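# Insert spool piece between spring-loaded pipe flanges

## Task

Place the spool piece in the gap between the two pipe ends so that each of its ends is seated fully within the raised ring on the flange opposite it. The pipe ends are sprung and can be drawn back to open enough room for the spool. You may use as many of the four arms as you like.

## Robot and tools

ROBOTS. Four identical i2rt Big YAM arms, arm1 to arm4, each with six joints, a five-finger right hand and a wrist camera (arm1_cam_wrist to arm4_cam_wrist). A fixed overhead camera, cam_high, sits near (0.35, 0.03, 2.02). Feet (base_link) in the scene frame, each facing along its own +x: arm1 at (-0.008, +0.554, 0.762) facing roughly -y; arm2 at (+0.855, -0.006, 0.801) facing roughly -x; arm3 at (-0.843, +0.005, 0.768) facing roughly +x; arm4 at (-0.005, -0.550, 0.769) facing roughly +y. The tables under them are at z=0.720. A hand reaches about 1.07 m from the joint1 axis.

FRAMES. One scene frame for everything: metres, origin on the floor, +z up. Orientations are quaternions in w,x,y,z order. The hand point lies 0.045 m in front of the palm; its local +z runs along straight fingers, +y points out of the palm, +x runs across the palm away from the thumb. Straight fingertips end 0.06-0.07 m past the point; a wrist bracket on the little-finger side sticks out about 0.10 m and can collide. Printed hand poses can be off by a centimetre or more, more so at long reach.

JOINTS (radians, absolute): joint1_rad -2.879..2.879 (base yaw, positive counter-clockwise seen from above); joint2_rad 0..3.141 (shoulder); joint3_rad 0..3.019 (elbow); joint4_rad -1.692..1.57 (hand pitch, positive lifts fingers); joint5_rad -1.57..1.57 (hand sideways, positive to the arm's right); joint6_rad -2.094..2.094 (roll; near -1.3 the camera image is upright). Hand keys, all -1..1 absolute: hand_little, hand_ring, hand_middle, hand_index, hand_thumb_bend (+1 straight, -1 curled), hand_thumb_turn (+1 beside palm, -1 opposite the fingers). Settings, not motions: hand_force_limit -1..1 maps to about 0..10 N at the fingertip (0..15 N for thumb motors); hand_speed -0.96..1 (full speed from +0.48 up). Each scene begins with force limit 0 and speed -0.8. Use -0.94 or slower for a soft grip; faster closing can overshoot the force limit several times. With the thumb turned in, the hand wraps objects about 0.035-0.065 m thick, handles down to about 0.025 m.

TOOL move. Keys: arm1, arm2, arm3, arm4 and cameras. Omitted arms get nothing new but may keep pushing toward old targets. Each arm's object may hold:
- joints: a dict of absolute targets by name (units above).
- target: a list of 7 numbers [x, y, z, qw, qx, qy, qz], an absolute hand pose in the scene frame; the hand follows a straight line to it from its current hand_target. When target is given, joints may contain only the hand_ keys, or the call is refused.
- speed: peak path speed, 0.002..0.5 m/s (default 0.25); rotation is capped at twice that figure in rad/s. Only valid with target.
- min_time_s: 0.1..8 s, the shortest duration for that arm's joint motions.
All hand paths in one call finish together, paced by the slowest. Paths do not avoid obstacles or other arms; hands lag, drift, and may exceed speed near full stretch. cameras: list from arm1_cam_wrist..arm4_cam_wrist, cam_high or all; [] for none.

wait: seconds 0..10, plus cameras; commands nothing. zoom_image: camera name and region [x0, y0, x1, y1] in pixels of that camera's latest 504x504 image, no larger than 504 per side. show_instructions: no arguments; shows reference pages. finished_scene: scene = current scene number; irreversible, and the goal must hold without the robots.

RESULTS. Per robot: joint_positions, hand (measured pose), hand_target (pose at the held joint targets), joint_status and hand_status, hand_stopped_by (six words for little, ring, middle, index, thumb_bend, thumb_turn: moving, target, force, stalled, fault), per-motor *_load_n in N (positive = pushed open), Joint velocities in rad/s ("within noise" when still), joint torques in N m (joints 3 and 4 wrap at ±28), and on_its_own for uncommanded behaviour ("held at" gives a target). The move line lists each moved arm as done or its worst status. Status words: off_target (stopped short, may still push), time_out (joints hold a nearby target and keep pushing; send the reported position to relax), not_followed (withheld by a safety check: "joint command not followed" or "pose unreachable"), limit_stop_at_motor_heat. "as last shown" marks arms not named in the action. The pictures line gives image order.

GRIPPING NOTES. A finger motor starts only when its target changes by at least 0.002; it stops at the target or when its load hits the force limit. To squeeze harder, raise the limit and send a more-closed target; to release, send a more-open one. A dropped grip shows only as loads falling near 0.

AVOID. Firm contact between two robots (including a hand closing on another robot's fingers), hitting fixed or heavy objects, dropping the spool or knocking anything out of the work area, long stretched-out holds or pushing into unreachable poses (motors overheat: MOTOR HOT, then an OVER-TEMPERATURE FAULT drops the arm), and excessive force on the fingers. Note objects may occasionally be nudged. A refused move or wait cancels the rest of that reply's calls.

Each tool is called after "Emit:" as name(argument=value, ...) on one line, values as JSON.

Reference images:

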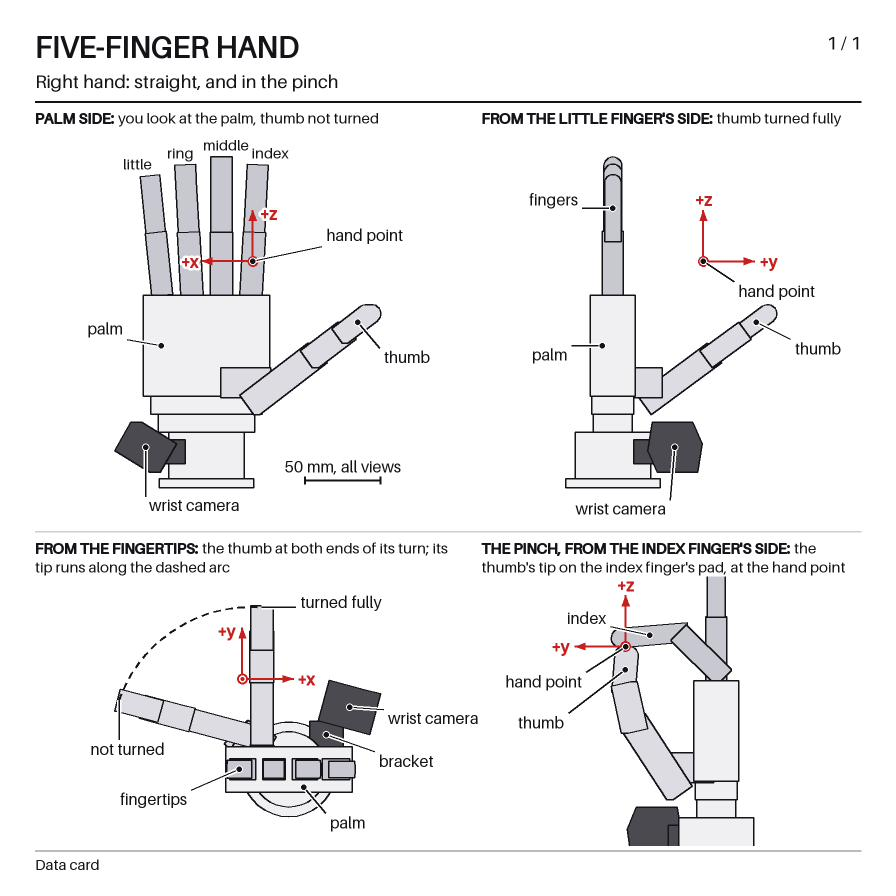

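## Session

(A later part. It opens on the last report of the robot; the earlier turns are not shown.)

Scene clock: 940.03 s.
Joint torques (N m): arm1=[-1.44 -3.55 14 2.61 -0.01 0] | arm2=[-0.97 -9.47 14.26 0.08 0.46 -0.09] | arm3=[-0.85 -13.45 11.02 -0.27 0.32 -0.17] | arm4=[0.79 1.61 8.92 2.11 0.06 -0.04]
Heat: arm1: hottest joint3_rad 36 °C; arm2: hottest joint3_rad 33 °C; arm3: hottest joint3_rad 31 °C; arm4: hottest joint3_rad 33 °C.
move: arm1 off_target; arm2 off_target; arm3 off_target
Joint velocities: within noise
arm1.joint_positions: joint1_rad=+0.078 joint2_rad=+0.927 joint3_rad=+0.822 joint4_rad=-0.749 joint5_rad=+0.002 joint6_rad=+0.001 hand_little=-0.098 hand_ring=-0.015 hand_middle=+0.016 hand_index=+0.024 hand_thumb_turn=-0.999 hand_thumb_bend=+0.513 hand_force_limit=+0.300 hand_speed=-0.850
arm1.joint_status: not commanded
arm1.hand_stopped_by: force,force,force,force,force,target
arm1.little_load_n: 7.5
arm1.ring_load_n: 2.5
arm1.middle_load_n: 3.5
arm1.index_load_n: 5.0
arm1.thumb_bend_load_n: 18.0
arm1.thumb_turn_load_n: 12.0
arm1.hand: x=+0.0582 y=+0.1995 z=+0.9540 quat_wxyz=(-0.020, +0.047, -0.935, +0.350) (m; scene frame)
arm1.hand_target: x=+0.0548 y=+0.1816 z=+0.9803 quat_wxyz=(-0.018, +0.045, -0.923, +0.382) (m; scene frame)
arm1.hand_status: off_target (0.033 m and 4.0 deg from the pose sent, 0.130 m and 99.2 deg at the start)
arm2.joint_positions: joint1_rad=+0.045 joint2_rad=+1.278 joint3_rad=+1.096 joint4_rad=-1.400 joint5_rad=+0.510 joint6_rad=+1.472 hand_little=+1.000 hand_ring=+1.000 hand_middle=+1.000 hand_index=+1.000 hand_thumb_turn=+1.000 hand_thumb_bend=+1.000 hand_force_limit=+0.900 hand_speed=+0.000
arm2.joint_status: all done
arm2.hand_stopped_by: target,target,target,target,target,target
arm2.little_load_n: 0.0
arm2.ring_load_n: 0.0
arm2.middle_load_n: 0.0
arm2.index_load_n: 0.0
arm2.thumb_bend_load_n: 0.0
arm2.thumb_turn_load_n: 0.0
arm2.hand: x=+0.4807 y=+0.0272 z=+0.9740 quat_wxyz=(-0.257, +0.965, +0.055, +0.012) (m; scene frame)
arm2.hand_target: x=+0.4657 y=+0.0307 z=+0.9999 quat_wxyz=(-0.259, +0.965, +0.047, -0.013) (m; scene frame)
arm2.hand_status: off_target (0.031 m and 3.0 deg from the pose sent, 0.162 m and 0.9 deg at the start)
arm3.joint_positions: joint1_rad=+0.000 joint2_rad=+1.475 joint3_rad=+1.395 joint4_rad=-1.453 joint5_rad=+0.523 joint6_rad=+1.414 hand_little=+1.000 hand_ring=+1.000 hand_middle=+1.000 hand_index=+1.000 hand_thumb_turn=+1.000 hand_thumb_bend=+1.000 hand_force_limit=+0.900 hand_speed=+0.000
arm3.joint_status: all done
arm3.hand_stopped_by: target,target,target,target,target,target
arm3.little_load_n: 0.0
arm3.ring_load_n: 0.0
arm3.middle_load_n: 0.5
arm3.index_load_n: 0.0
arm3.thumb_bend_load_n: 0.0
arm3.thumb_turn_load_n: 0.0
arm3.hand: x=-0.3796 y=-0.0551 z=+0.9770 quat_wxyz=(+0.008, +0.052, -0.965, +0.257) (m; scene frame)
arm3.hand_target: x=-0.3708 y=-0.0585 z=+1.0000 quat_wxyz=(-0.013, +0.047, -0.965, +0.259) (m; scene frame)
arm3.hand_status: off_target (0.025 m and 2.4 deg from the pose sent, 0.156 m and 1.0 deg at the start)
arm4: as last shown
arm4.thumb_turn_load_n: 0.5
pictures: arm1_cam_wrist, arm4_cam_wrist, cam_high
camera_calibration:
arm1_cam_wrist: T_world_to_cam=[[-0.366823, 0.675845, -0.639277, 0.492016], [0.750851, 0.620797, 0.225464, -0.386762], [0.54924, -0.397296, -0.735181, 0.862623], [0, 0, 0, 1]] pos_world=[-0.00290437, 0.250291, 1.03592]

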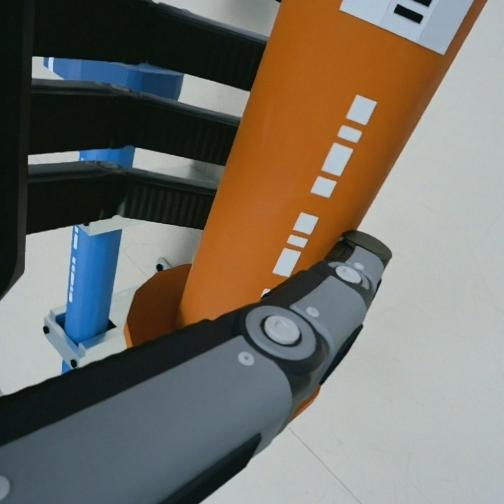

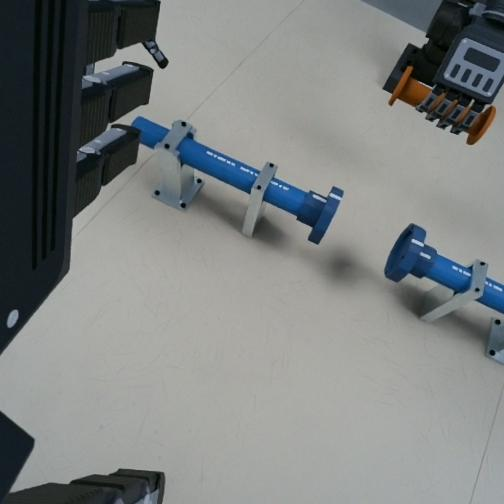

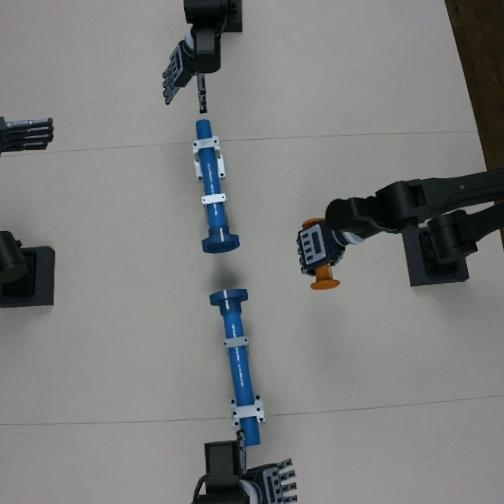

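Emit:
move(arm2={"target": [0.125, -0.012, 1.01, 0.4089, -0.5331, -0.5875, 0.4506], "speed": 0.3}, arm3={"target": [-0.06, -0.013, 1.01, 0.4509, -0.5877, 0.5328, -0.4086], "speed": 0.3}, cameras=["all"])

Scene clock: 969.03 s.
Joint torques (N m): arm1=[-1.44 -3.55 14 2.61 -0.02 -0.01] | arm2=[-1.14 -14.04 15.47 2.48 -0.12 -0.09] | arm3=[-0.62 -17.03 12.3 2.52 -0.2 -0.15] | arm4=[0.79 1.55 8.92 2.13 0.07 -0.05]
Heat: arm1: hottest joint3_rad 40 °C; arm2: hottest joint3_rad 39 °C; arm3: hottest joint3_rad 32 °C; arm4: hottest joint3_rad 33 °C.
move: arm2 off_target; arm3 off_target
Joint velocities: within noise
arm1, arm4: as last shown
arm1.middle_load_n: 4.0
arm1.thumb_turn_load_n: 12.5
arm2.joint_positions: joint1_rad=-0.039 joint2_rad=+1.697 joint3_rad=+1.222 joint4_rad=+0.150 joint5_rad=-0.169 joint6_rad=-0.029 hand_little=+1.000 hand_ring=+1.000 hand_middle=+1.000 hand_index=+1.000 hand_thumb_turn=+1.000 hand_thumb_bend=+1.000 hand_force_limit=+0.900 hand_speed=+0.000
arm2.joint_status: not commanded
arm2.hand_stopped_by: target,target,target,target,target,target
arm2.little_load_n: 0.0
arm2.ring_load_n: 0.0
arm2.middle_load_n: -0.5
arm2.index_load_n: 0.0
arm2.thumb_bend_load_n: 0.0
arm2.thumb_turn_load_n: 0.0
arm2.hand: x=+0.1494 y=-0.0194 z=+0.9892 quat_wxyz=(-0.390, +0.546, +0.596, -0.441) (m; scene frame)
arm2.hand_target: x=+0.1275 y=-0.0118 z=+1.0103 quat_wxyz=(-0.409, +0.533, +0.588, -0.451) (m; scene frame)
arm2.hand_status: off_target (0.033 m and 3.0 deg from the pose sent, 0.360 m and 99.5 deg at the start)
arm3.joint_positions: joint1_rad=-0.057 joint2_rad=+1.798 joint3_rad=+1.472 joint4_rad=+0.012 joint5_rad=-0.191 joint6_rad=-0.046 hand_little=+1.000 hand_ring=+1.000 hand_middle=+1.000 hand_index=+1.000 hand_thumb_turn=+1.000 hand_thumb_bend=+1.000 hand_force_limit=+0.900 hand_speed=+0.000
arm3.joint_status: not commanded
arm3.hand_stopped_by: target,target,target,target,target,target
arm3.little_load_n: -0.5
arm3.ring_load_n: 0.0
arm3.middle_load_n: 0.0
arm3.index_load_n: 0.0
arm3.thumb_bend_load_n: 0.0
arm3.thumb_turn_load_n: 0.0
arm3.hand: x=-0.0773 y=-0.0049 z=+0.9892 quat_wxyz=(-0.442, +0.595, -0.546, +0.390) (m; scene frame)
arm3.hand_target: x=-0.0618 y=-0.0131 z=+1.0101 quat_wxyz=(-0.451, +0.588, -0.533, +0.409) (m; scene frame)
arm3.hand_status: off_target (0.028 m and 2.9 deg from the pose sent, 0.324 m and 99.4 deg at the start)
arm4.index_load_n: -0.5
arm4.thumb_turn_load_n: 0.0
pictures: arm1_cam_wrist, arm2_cam_wrist, arm3_cam_wrist, arm4_cam_wrist, cam_high
camera_calibration:
arm1_cam_wrist: T_world_to_cam=[[-0.367193, 0.675687, -0.639232, 0.492008], [0.750734, 0.621032, 0.225206, -0.386553], [0.549152, -0.397199, -0.7353, 0.862722], [0, 0, 0, 1]] pos_world=[-0.00290468, 0.250291, 1.03592]
arm2_cam_wrist: T_world_to_cam=[[0.240664, 0.260272, -0.935061, 0.896489], [0.627374, -0.776791, -0.0547461, -0.0566702], [-0.740596, -0.573458, -0.350233, 0.561784], [0, 0, 0, 1]] pos_world=[0.235856, 0.0448077, 1.03193]
arm3_cam_wrist: T_world_to_cam=[[-0.306265, -0.207206, -0.929122, 0.895198], [-0.609179, 0.792669, 0.0240271, -0.0687324], [0.731507, 0.57336, -0.368992, 0.541327], [0, 0, 0, 1]] pos_world=[-0.163688, -0.0704028, 1.03315]

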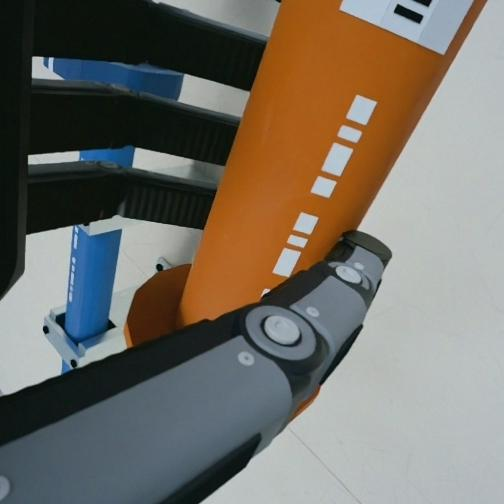

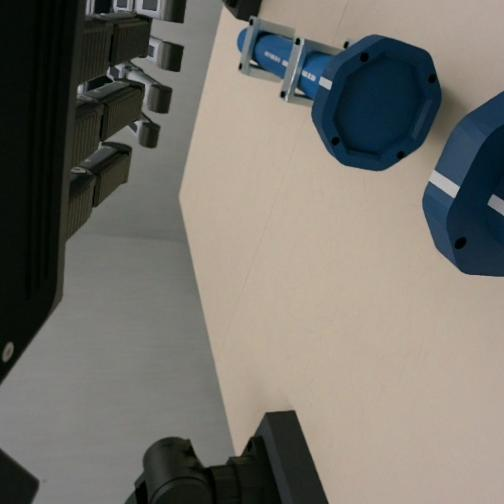

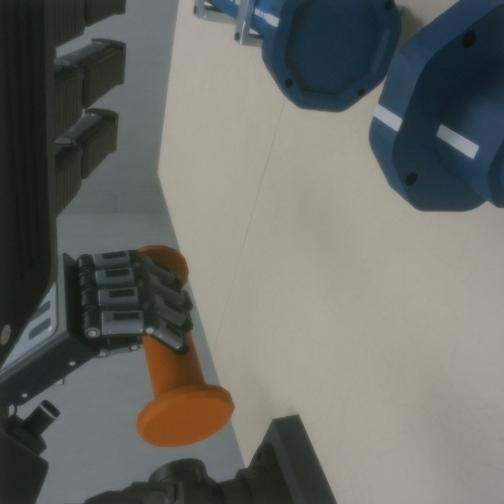

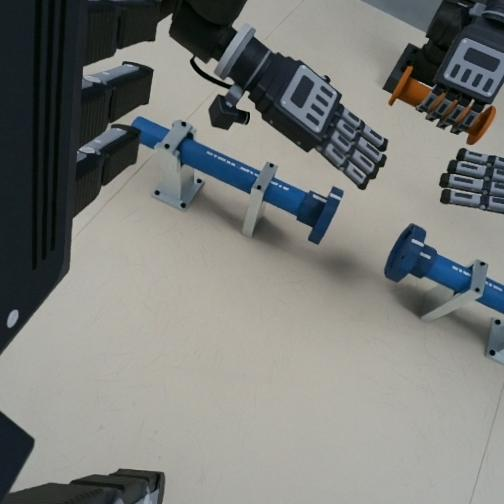

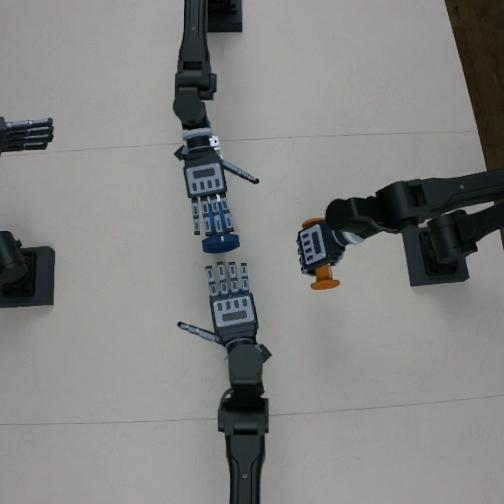

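Emit:
zoom_image(camera="arm3_cam_wrist", region=[254, 0, 504, 250])

Emit:
zoom_image(camera="arm2_cam_wrist", region=[284, 30, 504, 290])

Scaled by 2.016 from the camera's 504x504 image, which has a finer 720x720 frame.

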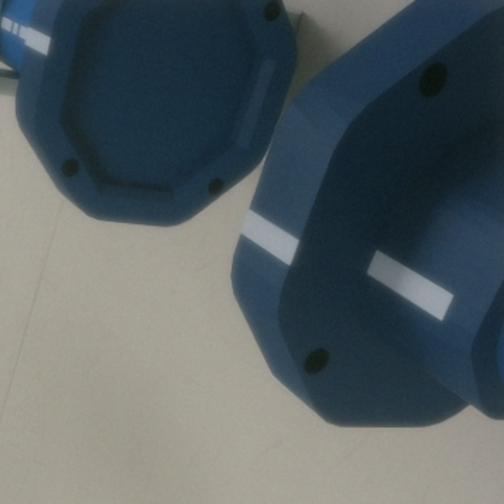

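Scaled by 1.938 from the camera's 504x504 image, which has a finer 720x720 frame.

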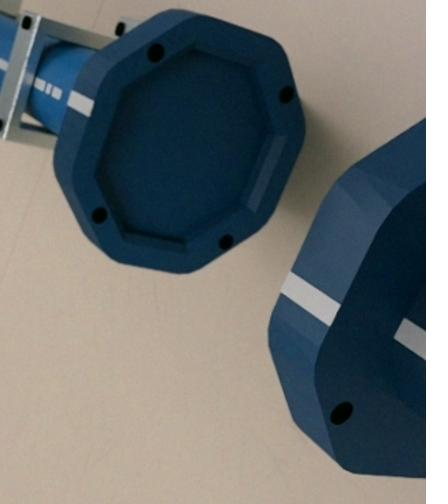

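Emit:
move(arm2={"joints": {"hand_middle": 0.0, "hand_index": 0.0, "hand_ring": -0.9, "hand_little": -0.9}}, arm3={"joints": {"hand_middle": 0.0, "hand_index": 0.0, "hand_ring": -0.9, "hand_little": -0.9}}, cameras=["arm2_cam_wrist", "arm3_cam_wrist", "arm4_cam_wrist", "cam_high"])

Scene clock: 1048.03 s.
Joint torques (N m): arm1=[-1.44 -3.66 14 2.62 -0.02 -0.02] | arm2=[-1.03 -13.74 15.49 2.48 -0.11 -0.08] | arm3=[-0.56 -17.61 12.34 2.54 -0.2 -0.15] | arm4=[0.79 1.55 8.91 2.13 0.06 -0.05]
Heat: arm1: hottest joint3_rad 43 °C; arm2: hottest joint3_rad 42 °C; arm3: hottest joint3_rad 34 °C; arm4: hottest joint3_rad 33 °C.
move: arm2 done; arm3 done
Joint velocities: within noise
arm1, arm4: as last shown
arm1.ring_load_n: 3.0
arm2.joint_positions: joint1_rad=-0.039 joint2_rad=+1.697 joint3_rad=+1.222 joint4_rad=+0.150 joint5_rad=-0.169 joint6_rad=-0.030 hand_little=-0.900 hand_ring=-0.900 hand_middle=+0.000 hand_index=+0.000 hand_thumb_turn=+1.000 hand_thumb_bend=+1.000 hand_force_limit=+0.900 hand_speed=+0.000
arm2.joint_status: all done
arm2.hand_stopped_by: target,target,target,target,target,target
arm2.little_load_n: 0.0
arm2.ring_load_n: 0.0
arm2.middle_load_n: 0.0
arm2.index_load_n: 0.0
arm2.thumb_bend_load_n: 0.0
arm2.thumb_turn_load_n: 0.0
arm2.hand: x=+0.1494 y=-0.0195 z=+0.9892 quat_wxyz=(-0.390, +0.545, +0.597, -0.441) (m; scene frame)
arm2.hand_target: x=+0.1275 y=-0.0119 z=+1.0103 quat_wxyz=(-0.409, +0.533, +0.588, -0.451) (m; scene frame)
arm2.hand_status: not commanded
arm3.joint_positions: joint1_rad=-0.057 joint2_rad=+1.798 joint3_rad=+1.472 joint4_rad=+0.012 joint5_rad=-0.192 joint6_rad=-0.047 hand_little=-0.900 hand_ring=-0.900 hand_middle=+0.000 hand_index=+0.000 hand_thumb_turn=+1.000 hand_thumb_bend=+1.000 hand_force_limit=+0.900 hand_speed=+0.000
arm3.joint_status: all done
arm3.hand_stopped_by: target,target,target,target,target,target
arm3.little_load_n: 0.0
arm3.ring_load_n: 0.0
arm3.middle_load_n: 0.0
arm3.index_load_n: 0.0
arm3.thumb_bend_load_n: 0.0
arm3.thumb_turn_load_n: 0.0
arm3.hand: x=-0.0773 y=-0.0049 z=+0.9892 quat_wxyz=(-0.442, +0.596, -0.545, +0.390) (m; scene frame)
arm3.hand_target: x=-0.0618 y=-0.0131 z=+1.0101 quat_wxyz=(-0.451, +0.588, -0.533, +0.409) (m; scene frame)
arm3.hand_status: not commanded
arm4.index_load_n: 0.0
pictures: arm2_cam_wrist, arm3_cam_wrist, arm4_cam_wrist, cam_high
camera_calibration:
arm2_cam_wrist: T_world_to_cam=[[0.240496, 0.260595, -0.935015, 0.896492], [0.627731, -0.776488, -0.0549535, -0.0566318], [-0.740348, -0.573721, -0.350325, 0.561776], [0, 0, 0, 1]] pos_world=[0.235857, 0.044708, 1.03193]
arm3_cam_wrist: T_world_to_cam=[[-0.306052, -0.207942, -0.929028, 0.895207], [-0.609628, 0.79234, 0.0234833, -0.0682093], [0.731223, 0.573548, -0.369264, 0.541539], [0, 0, 0, 1]] pos_world=[-0.163588, -0.0704024, 1.03324]

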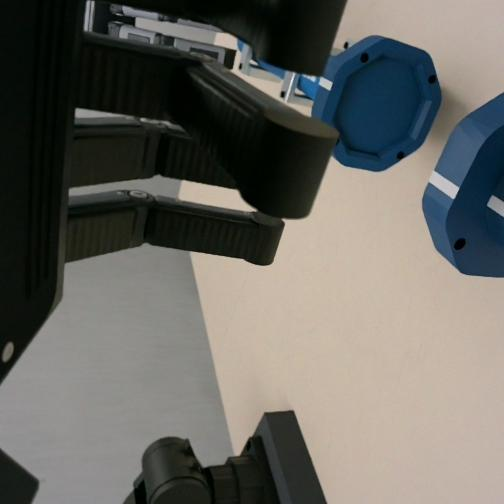

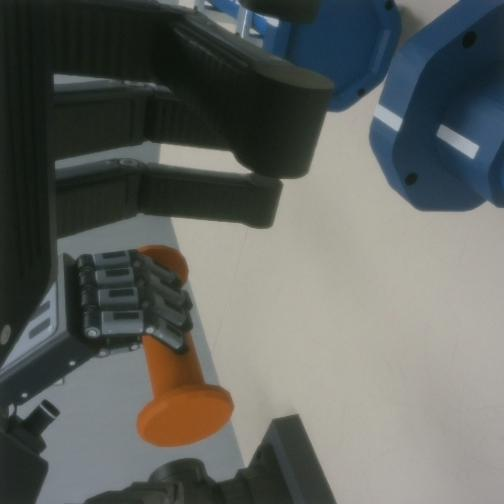

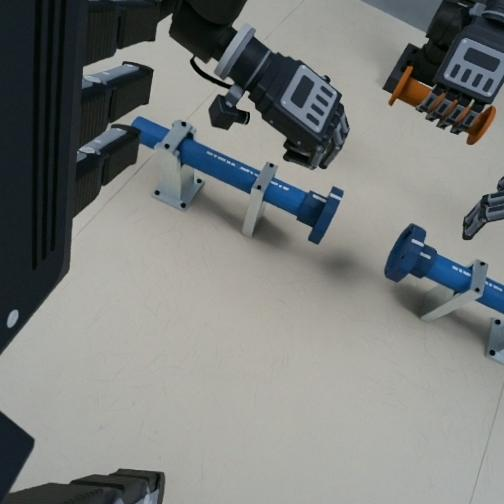

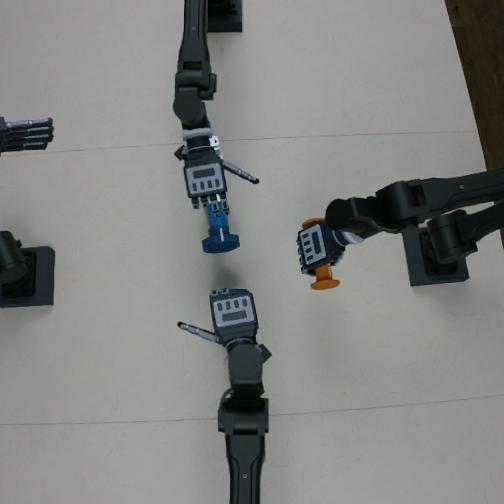

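Emit:
move(arm2={"target": [0.088, -0.0065, 0.96, 0.4089, -0.5331, -0.5875, 0.4506], "speed": 0.15}, arm3={"target": [-0.003, -0.033, 0.975, 0.4509, -0.5877, 0.5328, -0.4086], "speed": 0.15}, cameras=["arm2_cam_wrist", "arm3_cam_wrist", "arm4_cam_wrist", "cam_high"])

Scene clock: 1157.17 s.
Joint torques (N m): arm1=[-1.49 -3.66 14.01 2.62 -0.02 -0.01] | arm2=[-0.91 -15.97 14.82 2.51 -0.11 -0.07] | arm3=[-0.21 -20.25 12.21 2.26 -0.18 -0.16] | arm4=[0.73 1.61 8.91 2.13 0.07 -0.05]
Heat: arm1: hottest joint3_rad 44 °C; arm2: hottest joint3_rad 44 °C; arm3: hottest joint3_rad 35 °C; arm4: hottest joint3_rad 33 °C.
move: arm2 off_target; arm3 off_target
Joint velocities: within noise
arm1, arm4: as last shown
arm1.index_load_n: 4.5
arm2.joint_positions: joint1_rad=-0.042 joint2_rad=+1.848 joint3_rad=+1.288 joint4_rad=+0.233 joint5_rad=-0.172 joint6_rad=-0.031 hand_little=-0.900 hand_ring=-0.900 hand_middle=+0.000 hand_index=+0.000 hand_thumb_turn=+1.000 hand_thumb_bend=+1.000 hand_force_limit=+0.900 hand_speed=+0.000
arm2.joint_status: not commanded
arm2.hand_stopped_by: target,target,target,target,target,target
arm2.little_load_n: 0.0
arm2.ring_load_n: 0.0
arm2.middle_load_n: 0.0
arm2.index_load_n: 0.0
arm2.thumb_bend_load_n: 0.0
arm2.thumb_turn_load_n: 0.0
arm2.hand: x=+0.1118 y=-0.0146 z=+0.9390 quat_wxyz=(-0.390, +0.546, +0.597, -0.440) (m; scene frame)
arm2.hand_target: x=+0.0905 y=-0.0065 z=+0.9603 quat_wxyz=(-0.409, +0.533, +0.588, -0.451) (m; scene frame)
arm2.hand_status: off_target (0.033 m and 3.1 deg from the pose sent, 0.069 m and 3.0 deg at the start)
arm3.joint_positions: joint1_rad=-0.081 joint2_rad=+1.982 joint3_rad=+1.647 joint4_rad=+0.024 joint5_rad=-0.212 joint6_rad=-0.052 hand_little=-0.900 hand_ring=-0.900 hand_middle=+0.000 hand_index=+0.000 hand_thumb_turn=+1.000 hand_thumb_bend=+1.000 hand_force_limit=+0.900 hand_speed=+0.000
arm3.joint_status: not commanded
arm3.hand_stopped_by: target,target,target,target,target,target
arm3.little_load_n: 0.0
arm3.ring_load_n: 0.0
arm3.middle_load_n: 0.0
arm3.index_load_n: 0.0
arm3.thumb_bend_load_n: 0.0
arm3.thumb_turn_load_n: -0.5
arm3.hand: x=-0.0177 y=-0.0264 z=+0.9536 quat_wxyz=(-0.443, +0.594, -0.545, +0.392) (m; scene frame)
arm3.hand_target: x=-0.0046 y=-0.0329 z=+0.9752 quat_wxyz=(-0.451, +0.588, -0.533, +0.409) (m; scene frame)
arm3.hand_status: off_target (0.027 m and 2.7 deg from the pose sent, 0.081 m and 2.9 deg at the start)
pictures: arm2_cam_wrist, arm3_cam_wrist, arm4_cam_wrist, cam_high
camera_calibration:
arm2_cam_wrist: T_world_to_cam=[[0.243091, 0.260536, -0.934359, 0.8564], [0.628048, -0.776362, -0.0530819, -0.0337556], [-0.739231, -0.573919, -0.352356, 0.520872], [0, 0, 0, 1]] pos_world=[0.198061, 0.0496079, 0.981926]
arm3_cam_wrist: T_world_to_cam=[[-0.30206, -0.206203, -0.93072, 0.8775], [-0.607497, 0.794038, 0.0212393, -0.0118374], [0.734647, 0.571826, -0.365115, 0.493236], [0, 0, 0, 1]] pos_world=[-0.104489, -0.0917031, 0.997046]

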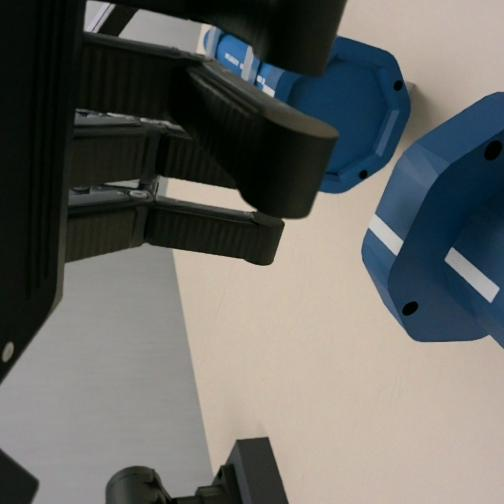

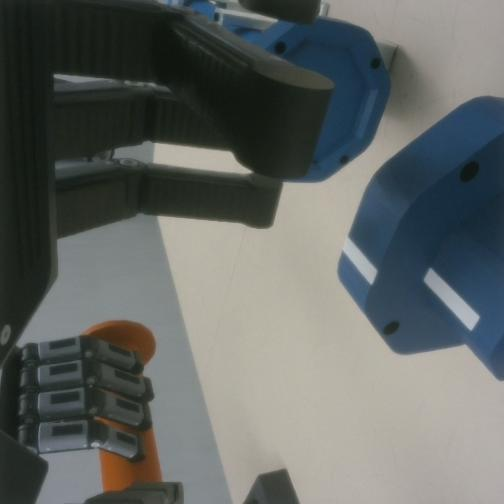

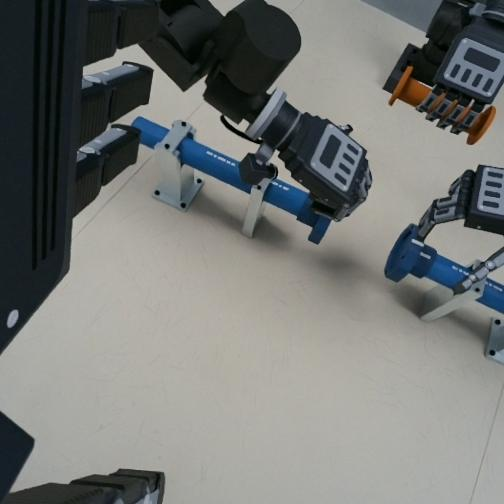

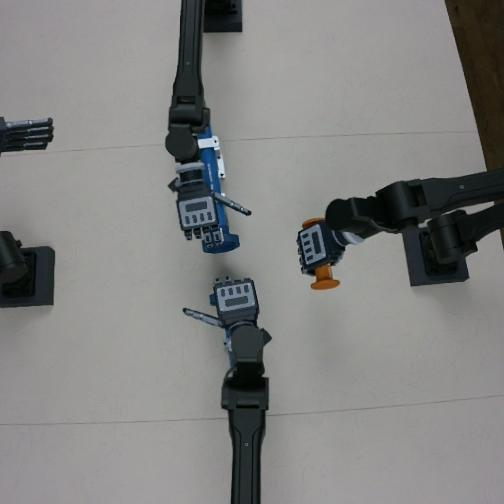

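Emit:
zoom_image(camera="cam_high", region=[165, 180, 285, 340])

Emit:
zoom_image(camera="arm4_cam_wrist", region=[280, 90, 504, 314])

Scaled by 3.150 from the camera's 504x504 image, which has a finer 720x720 frame.

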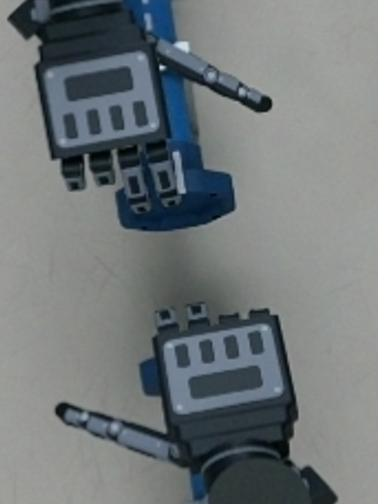

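Scaled by 2.250 from the camera's 504x504 image, which has a finer 720x720 frame.

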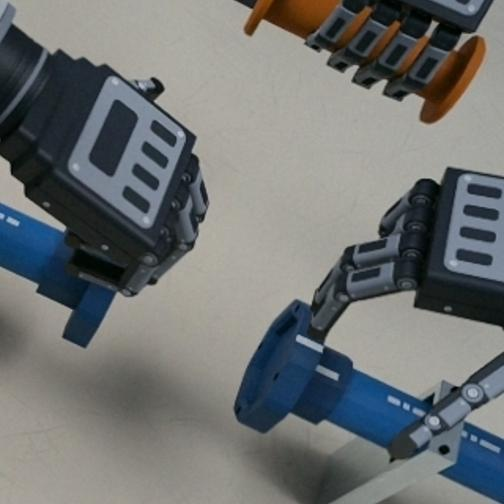

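Emit:
move(arm2={"target": [0.079, 0.005, 0.943, 0.4089, -0.5331, -0.5875, 0.4506], "speed": 0.1}, arm3={"target": [-0.006, -0.020, 0.958, 0.4509, -0.5877, 0.5328, -0.4086], "speed": 0.1}, cameras=["arm2_cam_wrist", "arm3_cam_wrist", "arm4_cam_wrist", "cam_high"])

Emit:
zoom_image(camera="cam_high", region=[165, 180, 285, 340])

Emit:
zoom_image(camera="arm4_cam_wrist", region=[280, 90, 504, 314])

Scene clock: 1215.00 s.
Joint torques (N m): arm1=[-1.44 -3.55 13.98 2.61 -0.01 -0.01] | arm2=[-0.79 -16.09 14.63 2.52 -0.11 -0.06] | arm3=[0.56 -19.66 9.36 2.76 -0.02 -0.1] | arm4=[0.85 1.61 8.92 2.13 0.06 -0.05]
Heat: arm1: hottest joint3_rad 44 °C; arm2: hottest joint3_rad 48 °C; arm3: hottest joint3_rad 36 °C; arm4: hottest joint3_rad 33 °C.
move: arm2 off_target; arm3 done
Joint velocities: within noise
arm1, arm4: as last shown
arm1.ring_load_n: 2.5
arm2.joint_positions: joint1_rad=-0.061 joint2_rad=+1.889 joint3_rad=+1.305 joint4_rad=+0.257 joint5_rad=-0.189 joint6_rad=-0.035 hand_little=-0.900 hand_ring=-0.900 hand_middle=+0.000 hand_index=+0.000 hand_thumb_turn=+1.000 hand_thumb_bend=+1.000 hand_force_limit=+0.900 hand_speed=+0.000
arm2.joint_status: not commanded
arm2.hand_stopped_by: target,target,target,target,target,target
arm2.little_load_n: 0.0
arm2.ring_load_n: 0.0
arm2.middle_load_n: 0.0
arm2.index_load_n: 0.0
arm2.thumb_bend_load_n: 0.0
arm2.thumb_turn_load_n: 0.0
arm2.hand: x=+0.1034 y=-0.0024 z=+0.9243 quat_wxyz=(-0.390, +0.547, +0.596, -0.440) (m; scene frame)
arm2.hand_target: x=+0.0815 y=+0.0050 z=+0.9433 quat_wxyz=(-0.409, +0.533, +0.588, -0.451) (m; scene frame)
arm2.hand_status: off_target (0.032 m and 3.1 deg from the pose sent, 0.038 m and 3.1 deg at the start)
arm3.joint_positions: joint1_rad=-0.076 joint2_rad=+1.982 joint3_rad=+1.647 joint4_rad=+0.056 joint5_rad=-0.199 joint6_rad=-0.052 hand_little=-0.900 hand_ring=-0.900 hand_middle=+0.000 hand_index=+0.000 hand_thumb_turn=+1.000 hand_thumb_bend=+1.000 hand_force_limit=+0.900 hand_speed=+0.000
arm3.joint_status: not commanded
arm3.hand_stopped_by: target,target,target,target,target,target
arm3.little_load_n: 0.0
arm3.ring_load_n: 0.0
arm3.middle_load_n: 0.0
arm3.index_load_n: 0.0
arm3.thumb_bend_load_n: 0.0
arm3.thumb_turn_load_n: -0.5
arm3.hand: x=-0.0128 y=-0.0252 z=+0.9606 quat_wxyz=(-0.448, +0.587, -0.539, +0.405) (m; scene frame)
arm3.hand_target: x=-0.0063 y=-0.0201 z=+0.9580 quat_wxyz=(-0.451, +0.588, -0.533, +0.409) (m; scene frame)
arm3.hand_status: done (0.009 m and 0.9 deg from the pose sent, 0.014 m and 2.6 deg at the start)
pictures: arm2_cam_wrist, arm3_cam_wrist, arm4_cam_wrist, cam_high
camera_calibration:
arm2_cam_wrist: T_world_to_cam=[[0.242698, 0.259116, -0.934856, 0.842034], [0.62665, -0.777509, -0.0528194, -0.019835], [-0.740546, -0.573008, -0.351075, 0.515547], [0, 0, 0, 1]] pos_world=[0.189856, 0.0618064, 0.967128]
arm3_cam_wrist: T_world_to_cam=[[-0.274631, -0.210961, -0.938122, 0.893123], [-0.601689, 0.798723, -0.00347191, 0.0140893], [0.750032, 0.563504, -0.346287, 0.473392], [0, 0, 0, 1]] pos_world=[-0.101303, -0.0895976, 1.00184]

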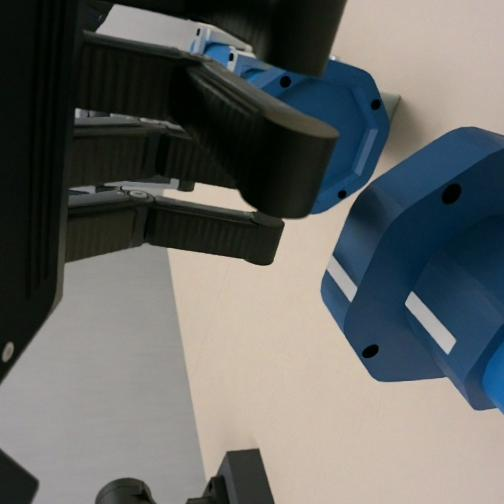

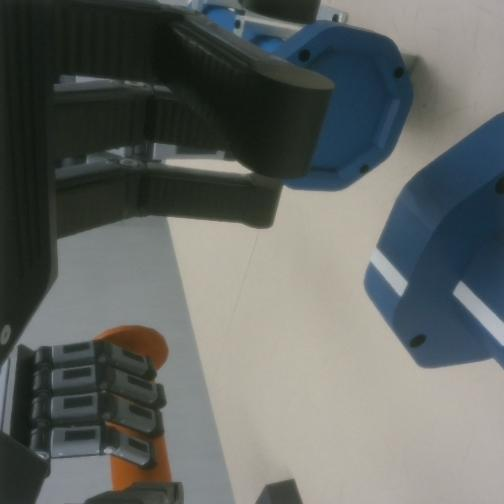

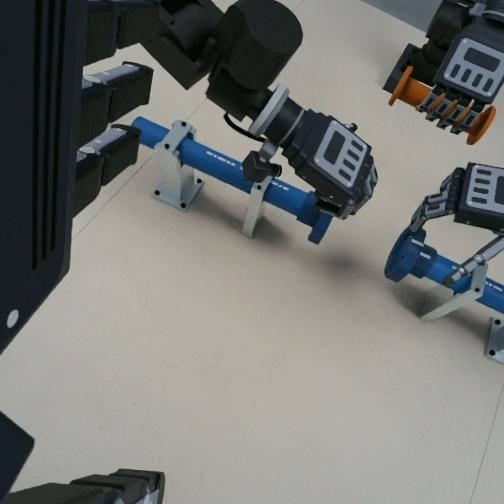

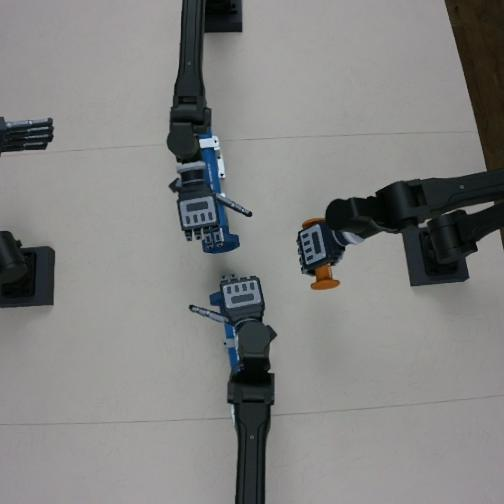

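Scaled by 3.150 from the camera's 504x504 image, which has a finer 720x720 frame.

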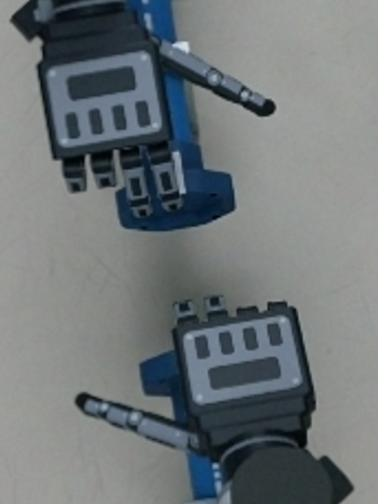

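Scaled by 2.250 from the camera's 504x504 image, which has a finer 720x720 frame.

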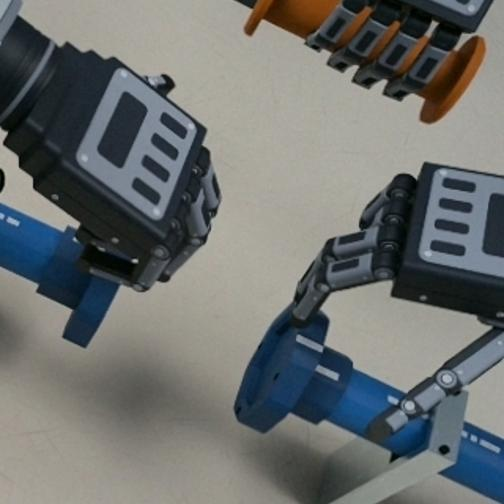

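Emit:
move(arm2={"target": [0.072, 0.005, 0.928, 0.4089, -0.5331, -0.5875, 0.4506], "speed": 0.08}, arm3={"target": [-0.012, -0.006, 0.942, 0.4509, -0.5877, 0.5328, -0.4086], "speed": 0.08}, cameras=["arm2_cam_wrist", "arm3_cam_wrist", "arm4_cam_wrist", "cam_high"])

Emit:
zoom_image(camera="cam_high", region=[165, 180, 285, 340])

Emit:
zoom_image(camera="arm4_cam_wrist", region=[280, 90, 504, 314])

Scene clock: 1233.17 s.
Joint torques (N m): arm1=[-1.44 -3.49 14 2.63 -0.01 -0.01] | arm2=[-0.79 -16.38 14.71 2.56 -0.07 -0.06] | arm3=[0.32 -19.72 8.51 2.88 -0.03 -0.04] | arm4=[0.79 1.61 8.92 2.13 0.06 -0.04]
Heat: arm1: hottest joint3_rad 45 °C; arm2: hottest joint3_rad 48 °C; arm3: hottest joint3_rad 36 °C; arm4: hottest joint3_rad 33 °C.
move: arm2 off_target; arm3 done
Joint velocities: within noise
arm1: as last shown
arm1.index_load_n: 5.0
arm2.joint_positions: joint1_rad=-0.061 joint2_rad=+1.924 joint3_rad=+1.315 joint4_rad=+0.282 joint5_rad=-0.189 joint6_rad=-0.035 hand_little=-0.900 hand_ring=-0.900 hand_middle=+0.000 hand_index=+0.000 hand_thumb_turn=+1.000 hand_thumb_bend=+1.000 hand_force_limit=+0.900 hand_speed=+0.000
arm2.joint_status: not commanded
arm2.hand_stopped_by: target,target,target,target,target,target
arm2.little_load_n: 0.0
arm2.ring_load_n: 0.0
arm2.middle_load_n: 0.0
arm2.index_load_n: 0.0
arm2.thumb_bend_load_n: -0.5
arm2.thumb_turn_load_n: 0.0
arm2.hand: x=+0.0967 y=-0.0016 z=+0.9105 quat_wxyz=(-0.390, +0.546, +0.596, -0.440) (m; scene frame)
arm2.hand_target: x=+0.0744 y=+0.0049 z=+0.9287 quat_wxyz=(-0.409, +0.533, +0.588, -0.451) (m; scene frame)
arm2.hand_status: off_target (0.031 m and 3.0 deg from the pose sent, 0.032 m and 3.1 deg at the start)
arm3.joint_positions: joint1_rad=-0.054 joint2_rad=+1.982 joint3_rad=+1.607 joint4_rad=+0.104 joint5_rad=-0.180 joint6_rad=-0.052 hand_little=-0.900 hand_ring=-0.900 hand_middle=+0.000 hand_index=+0.000 hand_thumb_turn=+1.000 hand_thumb_bend=+1.000 hand_force_limit=+0.900 hand_speed=+0.000
arm3.joint_status: not commanded
arm3.hand_stopped_by: target,target,target,target,target,target
arm3.little_load_n: 0.0
arm3.ring_load_n: 0.5
arm3.middle_load_n: -0.5
arm3.index_load_n: 0.0
arm3.thumb_bend_load_n: 0.0
arm3.thumb_turn_load_n: 0.0
arm3.hand: x=-0.0157 y=-0.0107 z=+0.9479 quat_wxyz=(-0.449, +0.588, -0.536, +0.408) (m; scene frame)
arm3.hand_target: x=-0.0122 y=-0.0061 z=+0.9420 quat_wxyz=(-0.451, +0.588, -0.533, +0.409) (m; scene frame)
arm3.hand_status: done (0.008 m and 0.4 deg from the pose sent, 0.027 m and 0.9 deg at the start)
arm4.joint_positions: joint1_rad=+0.461 joint2_rad=+0.622 joint3_rad=+1.408 joint4_rad=-1.384 joint5_rad=+0.101 joint6_rad=-1.423 hand_little=+1.000 hand_ring=+1.000 hand_middle=+1.000 hand_index=+1.000 hand_thumb_turn=+1.000 hand_thumb_bend=+1.000 hand_force_limit=+0.000 hand_speed=-0.800
arm4.joint_status: not commanded
arm4.hand_stopped_by: target,target,target,target,target,target
arm4.little_load_n: 0.0
arm4.ring_load_n: 0.0
arm4.middle_load_n: 0.0
arm4.index_load_n: 0.0
arm4.thumb_bend_load_n: 0.0
arm4.thumb_turn_load_n: 0.0
arm4.hand: x=-0.0400 y=-0.3279 z=+1.2678 quat_wxyz=(-0.397, +0.530, +0.704, +0.257) (m; scene frame)
arm4.hand_target: x=-0.0394 y=-0.3291 z=+1.2792 quat_wxyz=(-0.408, +0.527, +0.698, +0.262) (m; scene frame)
arm4.hand_status: not commanded
pictures: arm2_cam_wrist, arm3_cam_wrist, arm4_cam_wrist, cam_high
camera_calibration:
arm2_cam_wrist: T_world_to_cam=[[0.241619, 0.259235, -0.935103, 0.830909], [0.626614, -0.777482, -0.0536285, -0.0150495], [-0.740928, -0.572991, -0.350295, 0.505431], [0, 0, 0, 1]] pos_world=[0.183155, 0.0625065, 0.953228]
arm3_cam_wrist: T_world_to_cam=[[-0.267085, -0.217358, -0.93884, 0.884238], [-0.604012, 0.796875, -0.0126583, 0.00929229], [0.750889, 0.56369, -0.34412, 0.461042], [0, 0, 0, 1]] pos_world=[-0.104412, -0.0750933, 0.98893]

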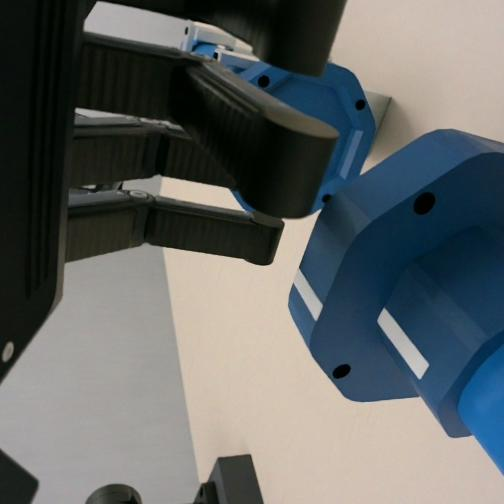

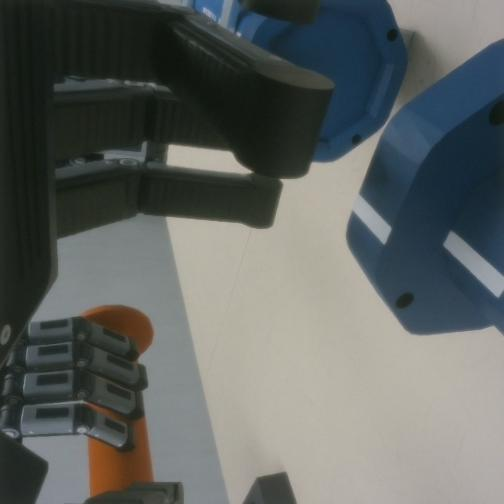

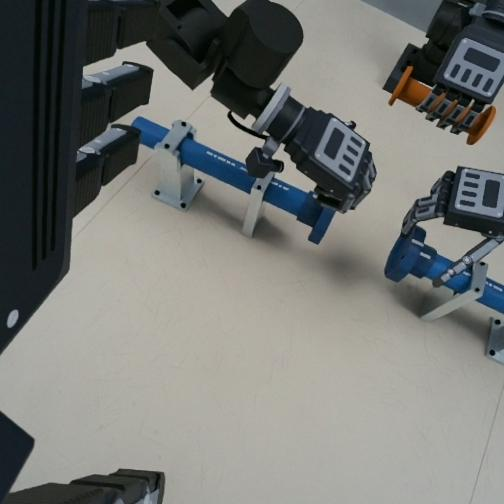

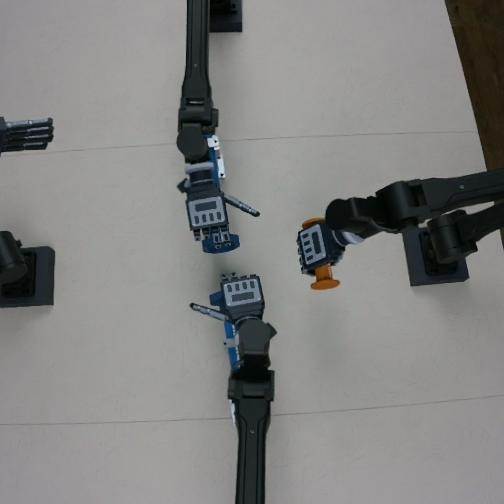

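Scaled by 3.150 from the camera's 504x504 image, which has a finer 720x720 frame.

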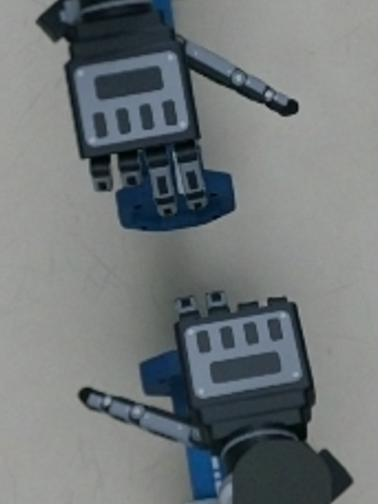

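Scaled by 2.250 from the camera's 504x504 image, which has a finer 720x720 frame.

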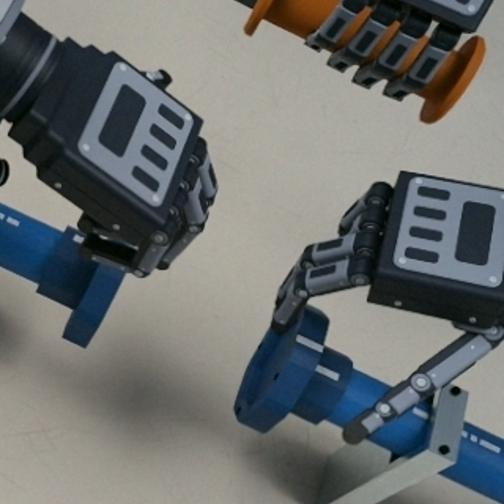

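Emit:
zoom_image(camera="arm4_cam_wrist", region=[370, 180, 470, 290])

Emit:
zoom_image(camera="arm2_cam_wrist", region=[200, 100, 400, 300])

Scaled by 4.582 from the camera's 504x504 image, which has a finer 720x720 frame.

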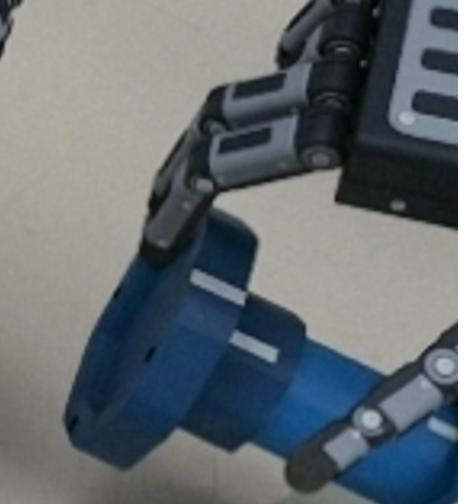

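Scaled by 2.520 from the camera's 504x504 image, which has a finer 720x720 frame.

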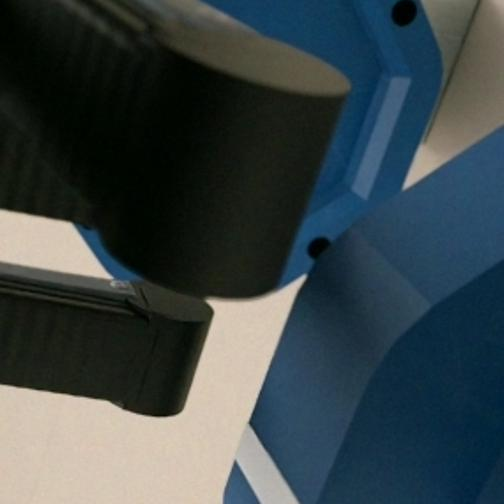

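Emit:
move(arm2={"target": [0.072, 0.005, 0.914, 0.4089, -0.5331, -0.5875, 0.4506], "speed": 0.06}, arm3={"target": [-0.012, -0.006, 0.918, 0.4509, -0.5877, 0.5328, -0.4086], "speed": 0.06}, cameras=["arm2_cam_wrist", "arm3_cam_wrist", "arm4_cam_wrist", "cam_high"])

Emit:
zoom_image(camera="arm4_cam_wrist", region=[280, 140, 460, 300])

Scene clock: 1268.37 s.
Joint torques (N m): arm1=[-1.49 -3.6 14.01 2.63 -0.01 -0.01] | arm2=[-0.73 -16.56 13.89 2.51 -0.07 -0.06] | arm3=[0.15 -19.84 8.4 2.84 -0.01 -0.08] | arm4=[0.79 1.61 8.94 2.11 0.06 -0.05]
Heat: arm1: hottest joint3_rad 45 °C; arm2: hottest joint3_rad 49 °C; arm3: hottest joint3_rad 34 °C; arm4: hottest joint3_rad 33 °C.
move: arm2 off_target; arm3 done
Joint velocities: within noise
arm1, arm4: as last shown
arm1.ring_load_n: 3.0
arm1.index_load_n: 4.5
arm2.joint_positions: joint1_rad=-0.061 joint2_rad=+1.944 joint3_rad=+1.315 joint4_rad=+0.313 joint5_rad=-0.189 joint6_rad=-0.035 hand_little=-0.900 hand_ring=-0.900 hand_middle=+0.000 hand_index=+0.000 hand_thumb_turn=+1.000 hand_thumb_bend=+1.000 hand_force_limit=+0.900 hand_speed=+0.000
arm2.joint_status: not commanded
arm2.hand_stopped_by: target,target,target,target,target,target
arm2.little_load_n: 0.0
arm2.ring_load_n: 0.0
arm2.middle_load_n: 0.0
arm2.index_load_n: 0.0
arm2.thumb_bend_load_n: 0.0
arm2.thumb_turn_load_n: -0.5
arm2.hand: x=+0.0930 y=-0.0012 z=+0.9023 quat_wxyz=(-0.393, +0.544, +0.594, -0.443) (m; scene frame)
arm2.hand_target: x=+0.0737 y=+0.0049 z=+0.9144 quat_wxyz=(-0.409, +0.533, +0.588, -0.451) (m; scene frame)
arm2.hand_status: off_target (0.025 m and 2.5 deg from the pose sent, 0.026 m and 3.0 deg at the start)
arm3.joint_positions: joint1_rad=-0.054 joint2_rad=+2.008 joint3_rad=+1.579 joint4_rad=+0.156 joint5_rad=-0.180 joint6_rad=-0.052 hand_little=-0.900 hand_ring=-0.900 hand_middle=+0.000 hand_index=+0.000 hand_thumb_turn=+1.000 hand_thumb_bend=+1.000 hand_force_limit=+0.900 hand_speed=+0.000
arm3.joint_status: not commanded
arm3.hand_stopped_by: target,target,target,target,target,target
arm3.little_load_n: 0.0
arm3.ring_load_n: 0.0
arm3.middle_load_n: 0.0
arm3.index_load_n: 0.0
arm3.thumb_bend_load_n: 0.0
arm3.thumb_turn_load_n: 0.0
arm3.hand: x=-0.0157 y=-0.0106 z=+0.9228 quat_wxyz=(-0.449, +0.588, -0.536, +0.407) (m; scene frame)
arm3.hand_target: x=-0.0122 y=-0.0061 z=+0.9179 quat_wxyz=(-0.451, +0.588, -0.533, +0.409) (m; scene frame)
arm3.hand_status: done (0.008 m and 0.5 deg from the pose sent, 0.031 m and 0.4 deg at the start)
pictures: arm2_cam_wrist, arm3_cam_wrist, arm4_cam_wrist, cam_high
camera_calibration:
arm2_cam_wrist: T_world_to_cam=[[0.23229, 0.260139, -0.937214, 0.826798], [0.62617, -0.777331, -0.0605634, -0.00652794], [-0.74428, -0.572787, -0.343457, 0.494187], [0, 0, 0, 1]] pos_world=[0.179844, 0.0629075, 0.944223]
arm3_cam_wrist: T_world_to_cam=[[-0.268502, -0.217186, -0.938476, 0.86033], [-0.604062, 0.796853, -0.0115866, 0.00791741], [0.750344, 0.563787, -0.345151, 0.45325], [0, 0, 0, 1]] pos_world=[-0.10431, -0.0749934, 0.96393]

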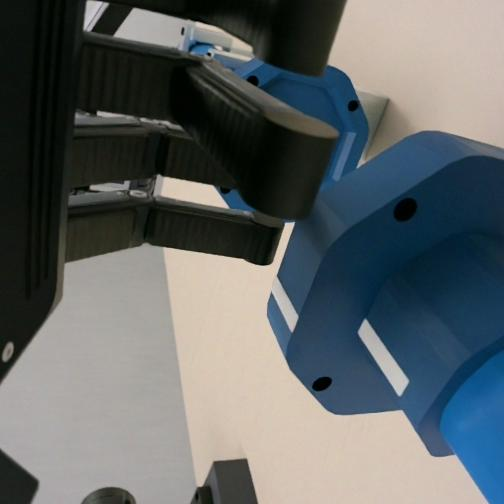

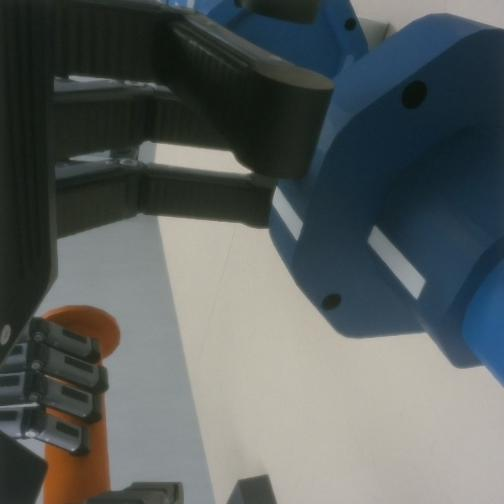

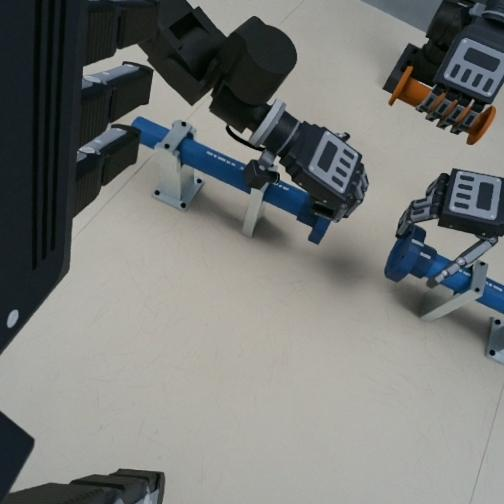

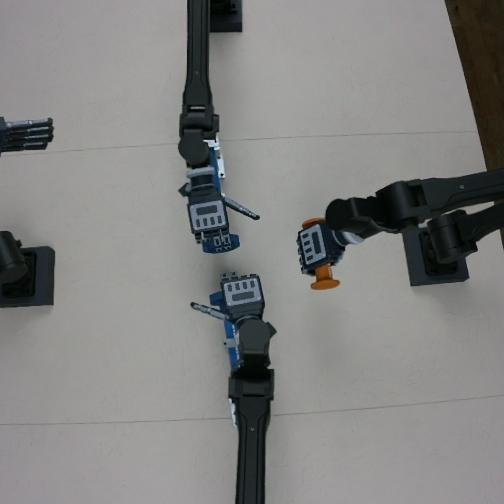

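Scaled by 2.800 from the camera's 504x504 image, which has a finer 720x720 frame.

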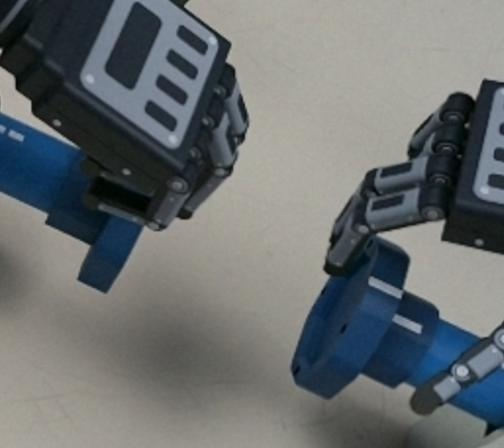

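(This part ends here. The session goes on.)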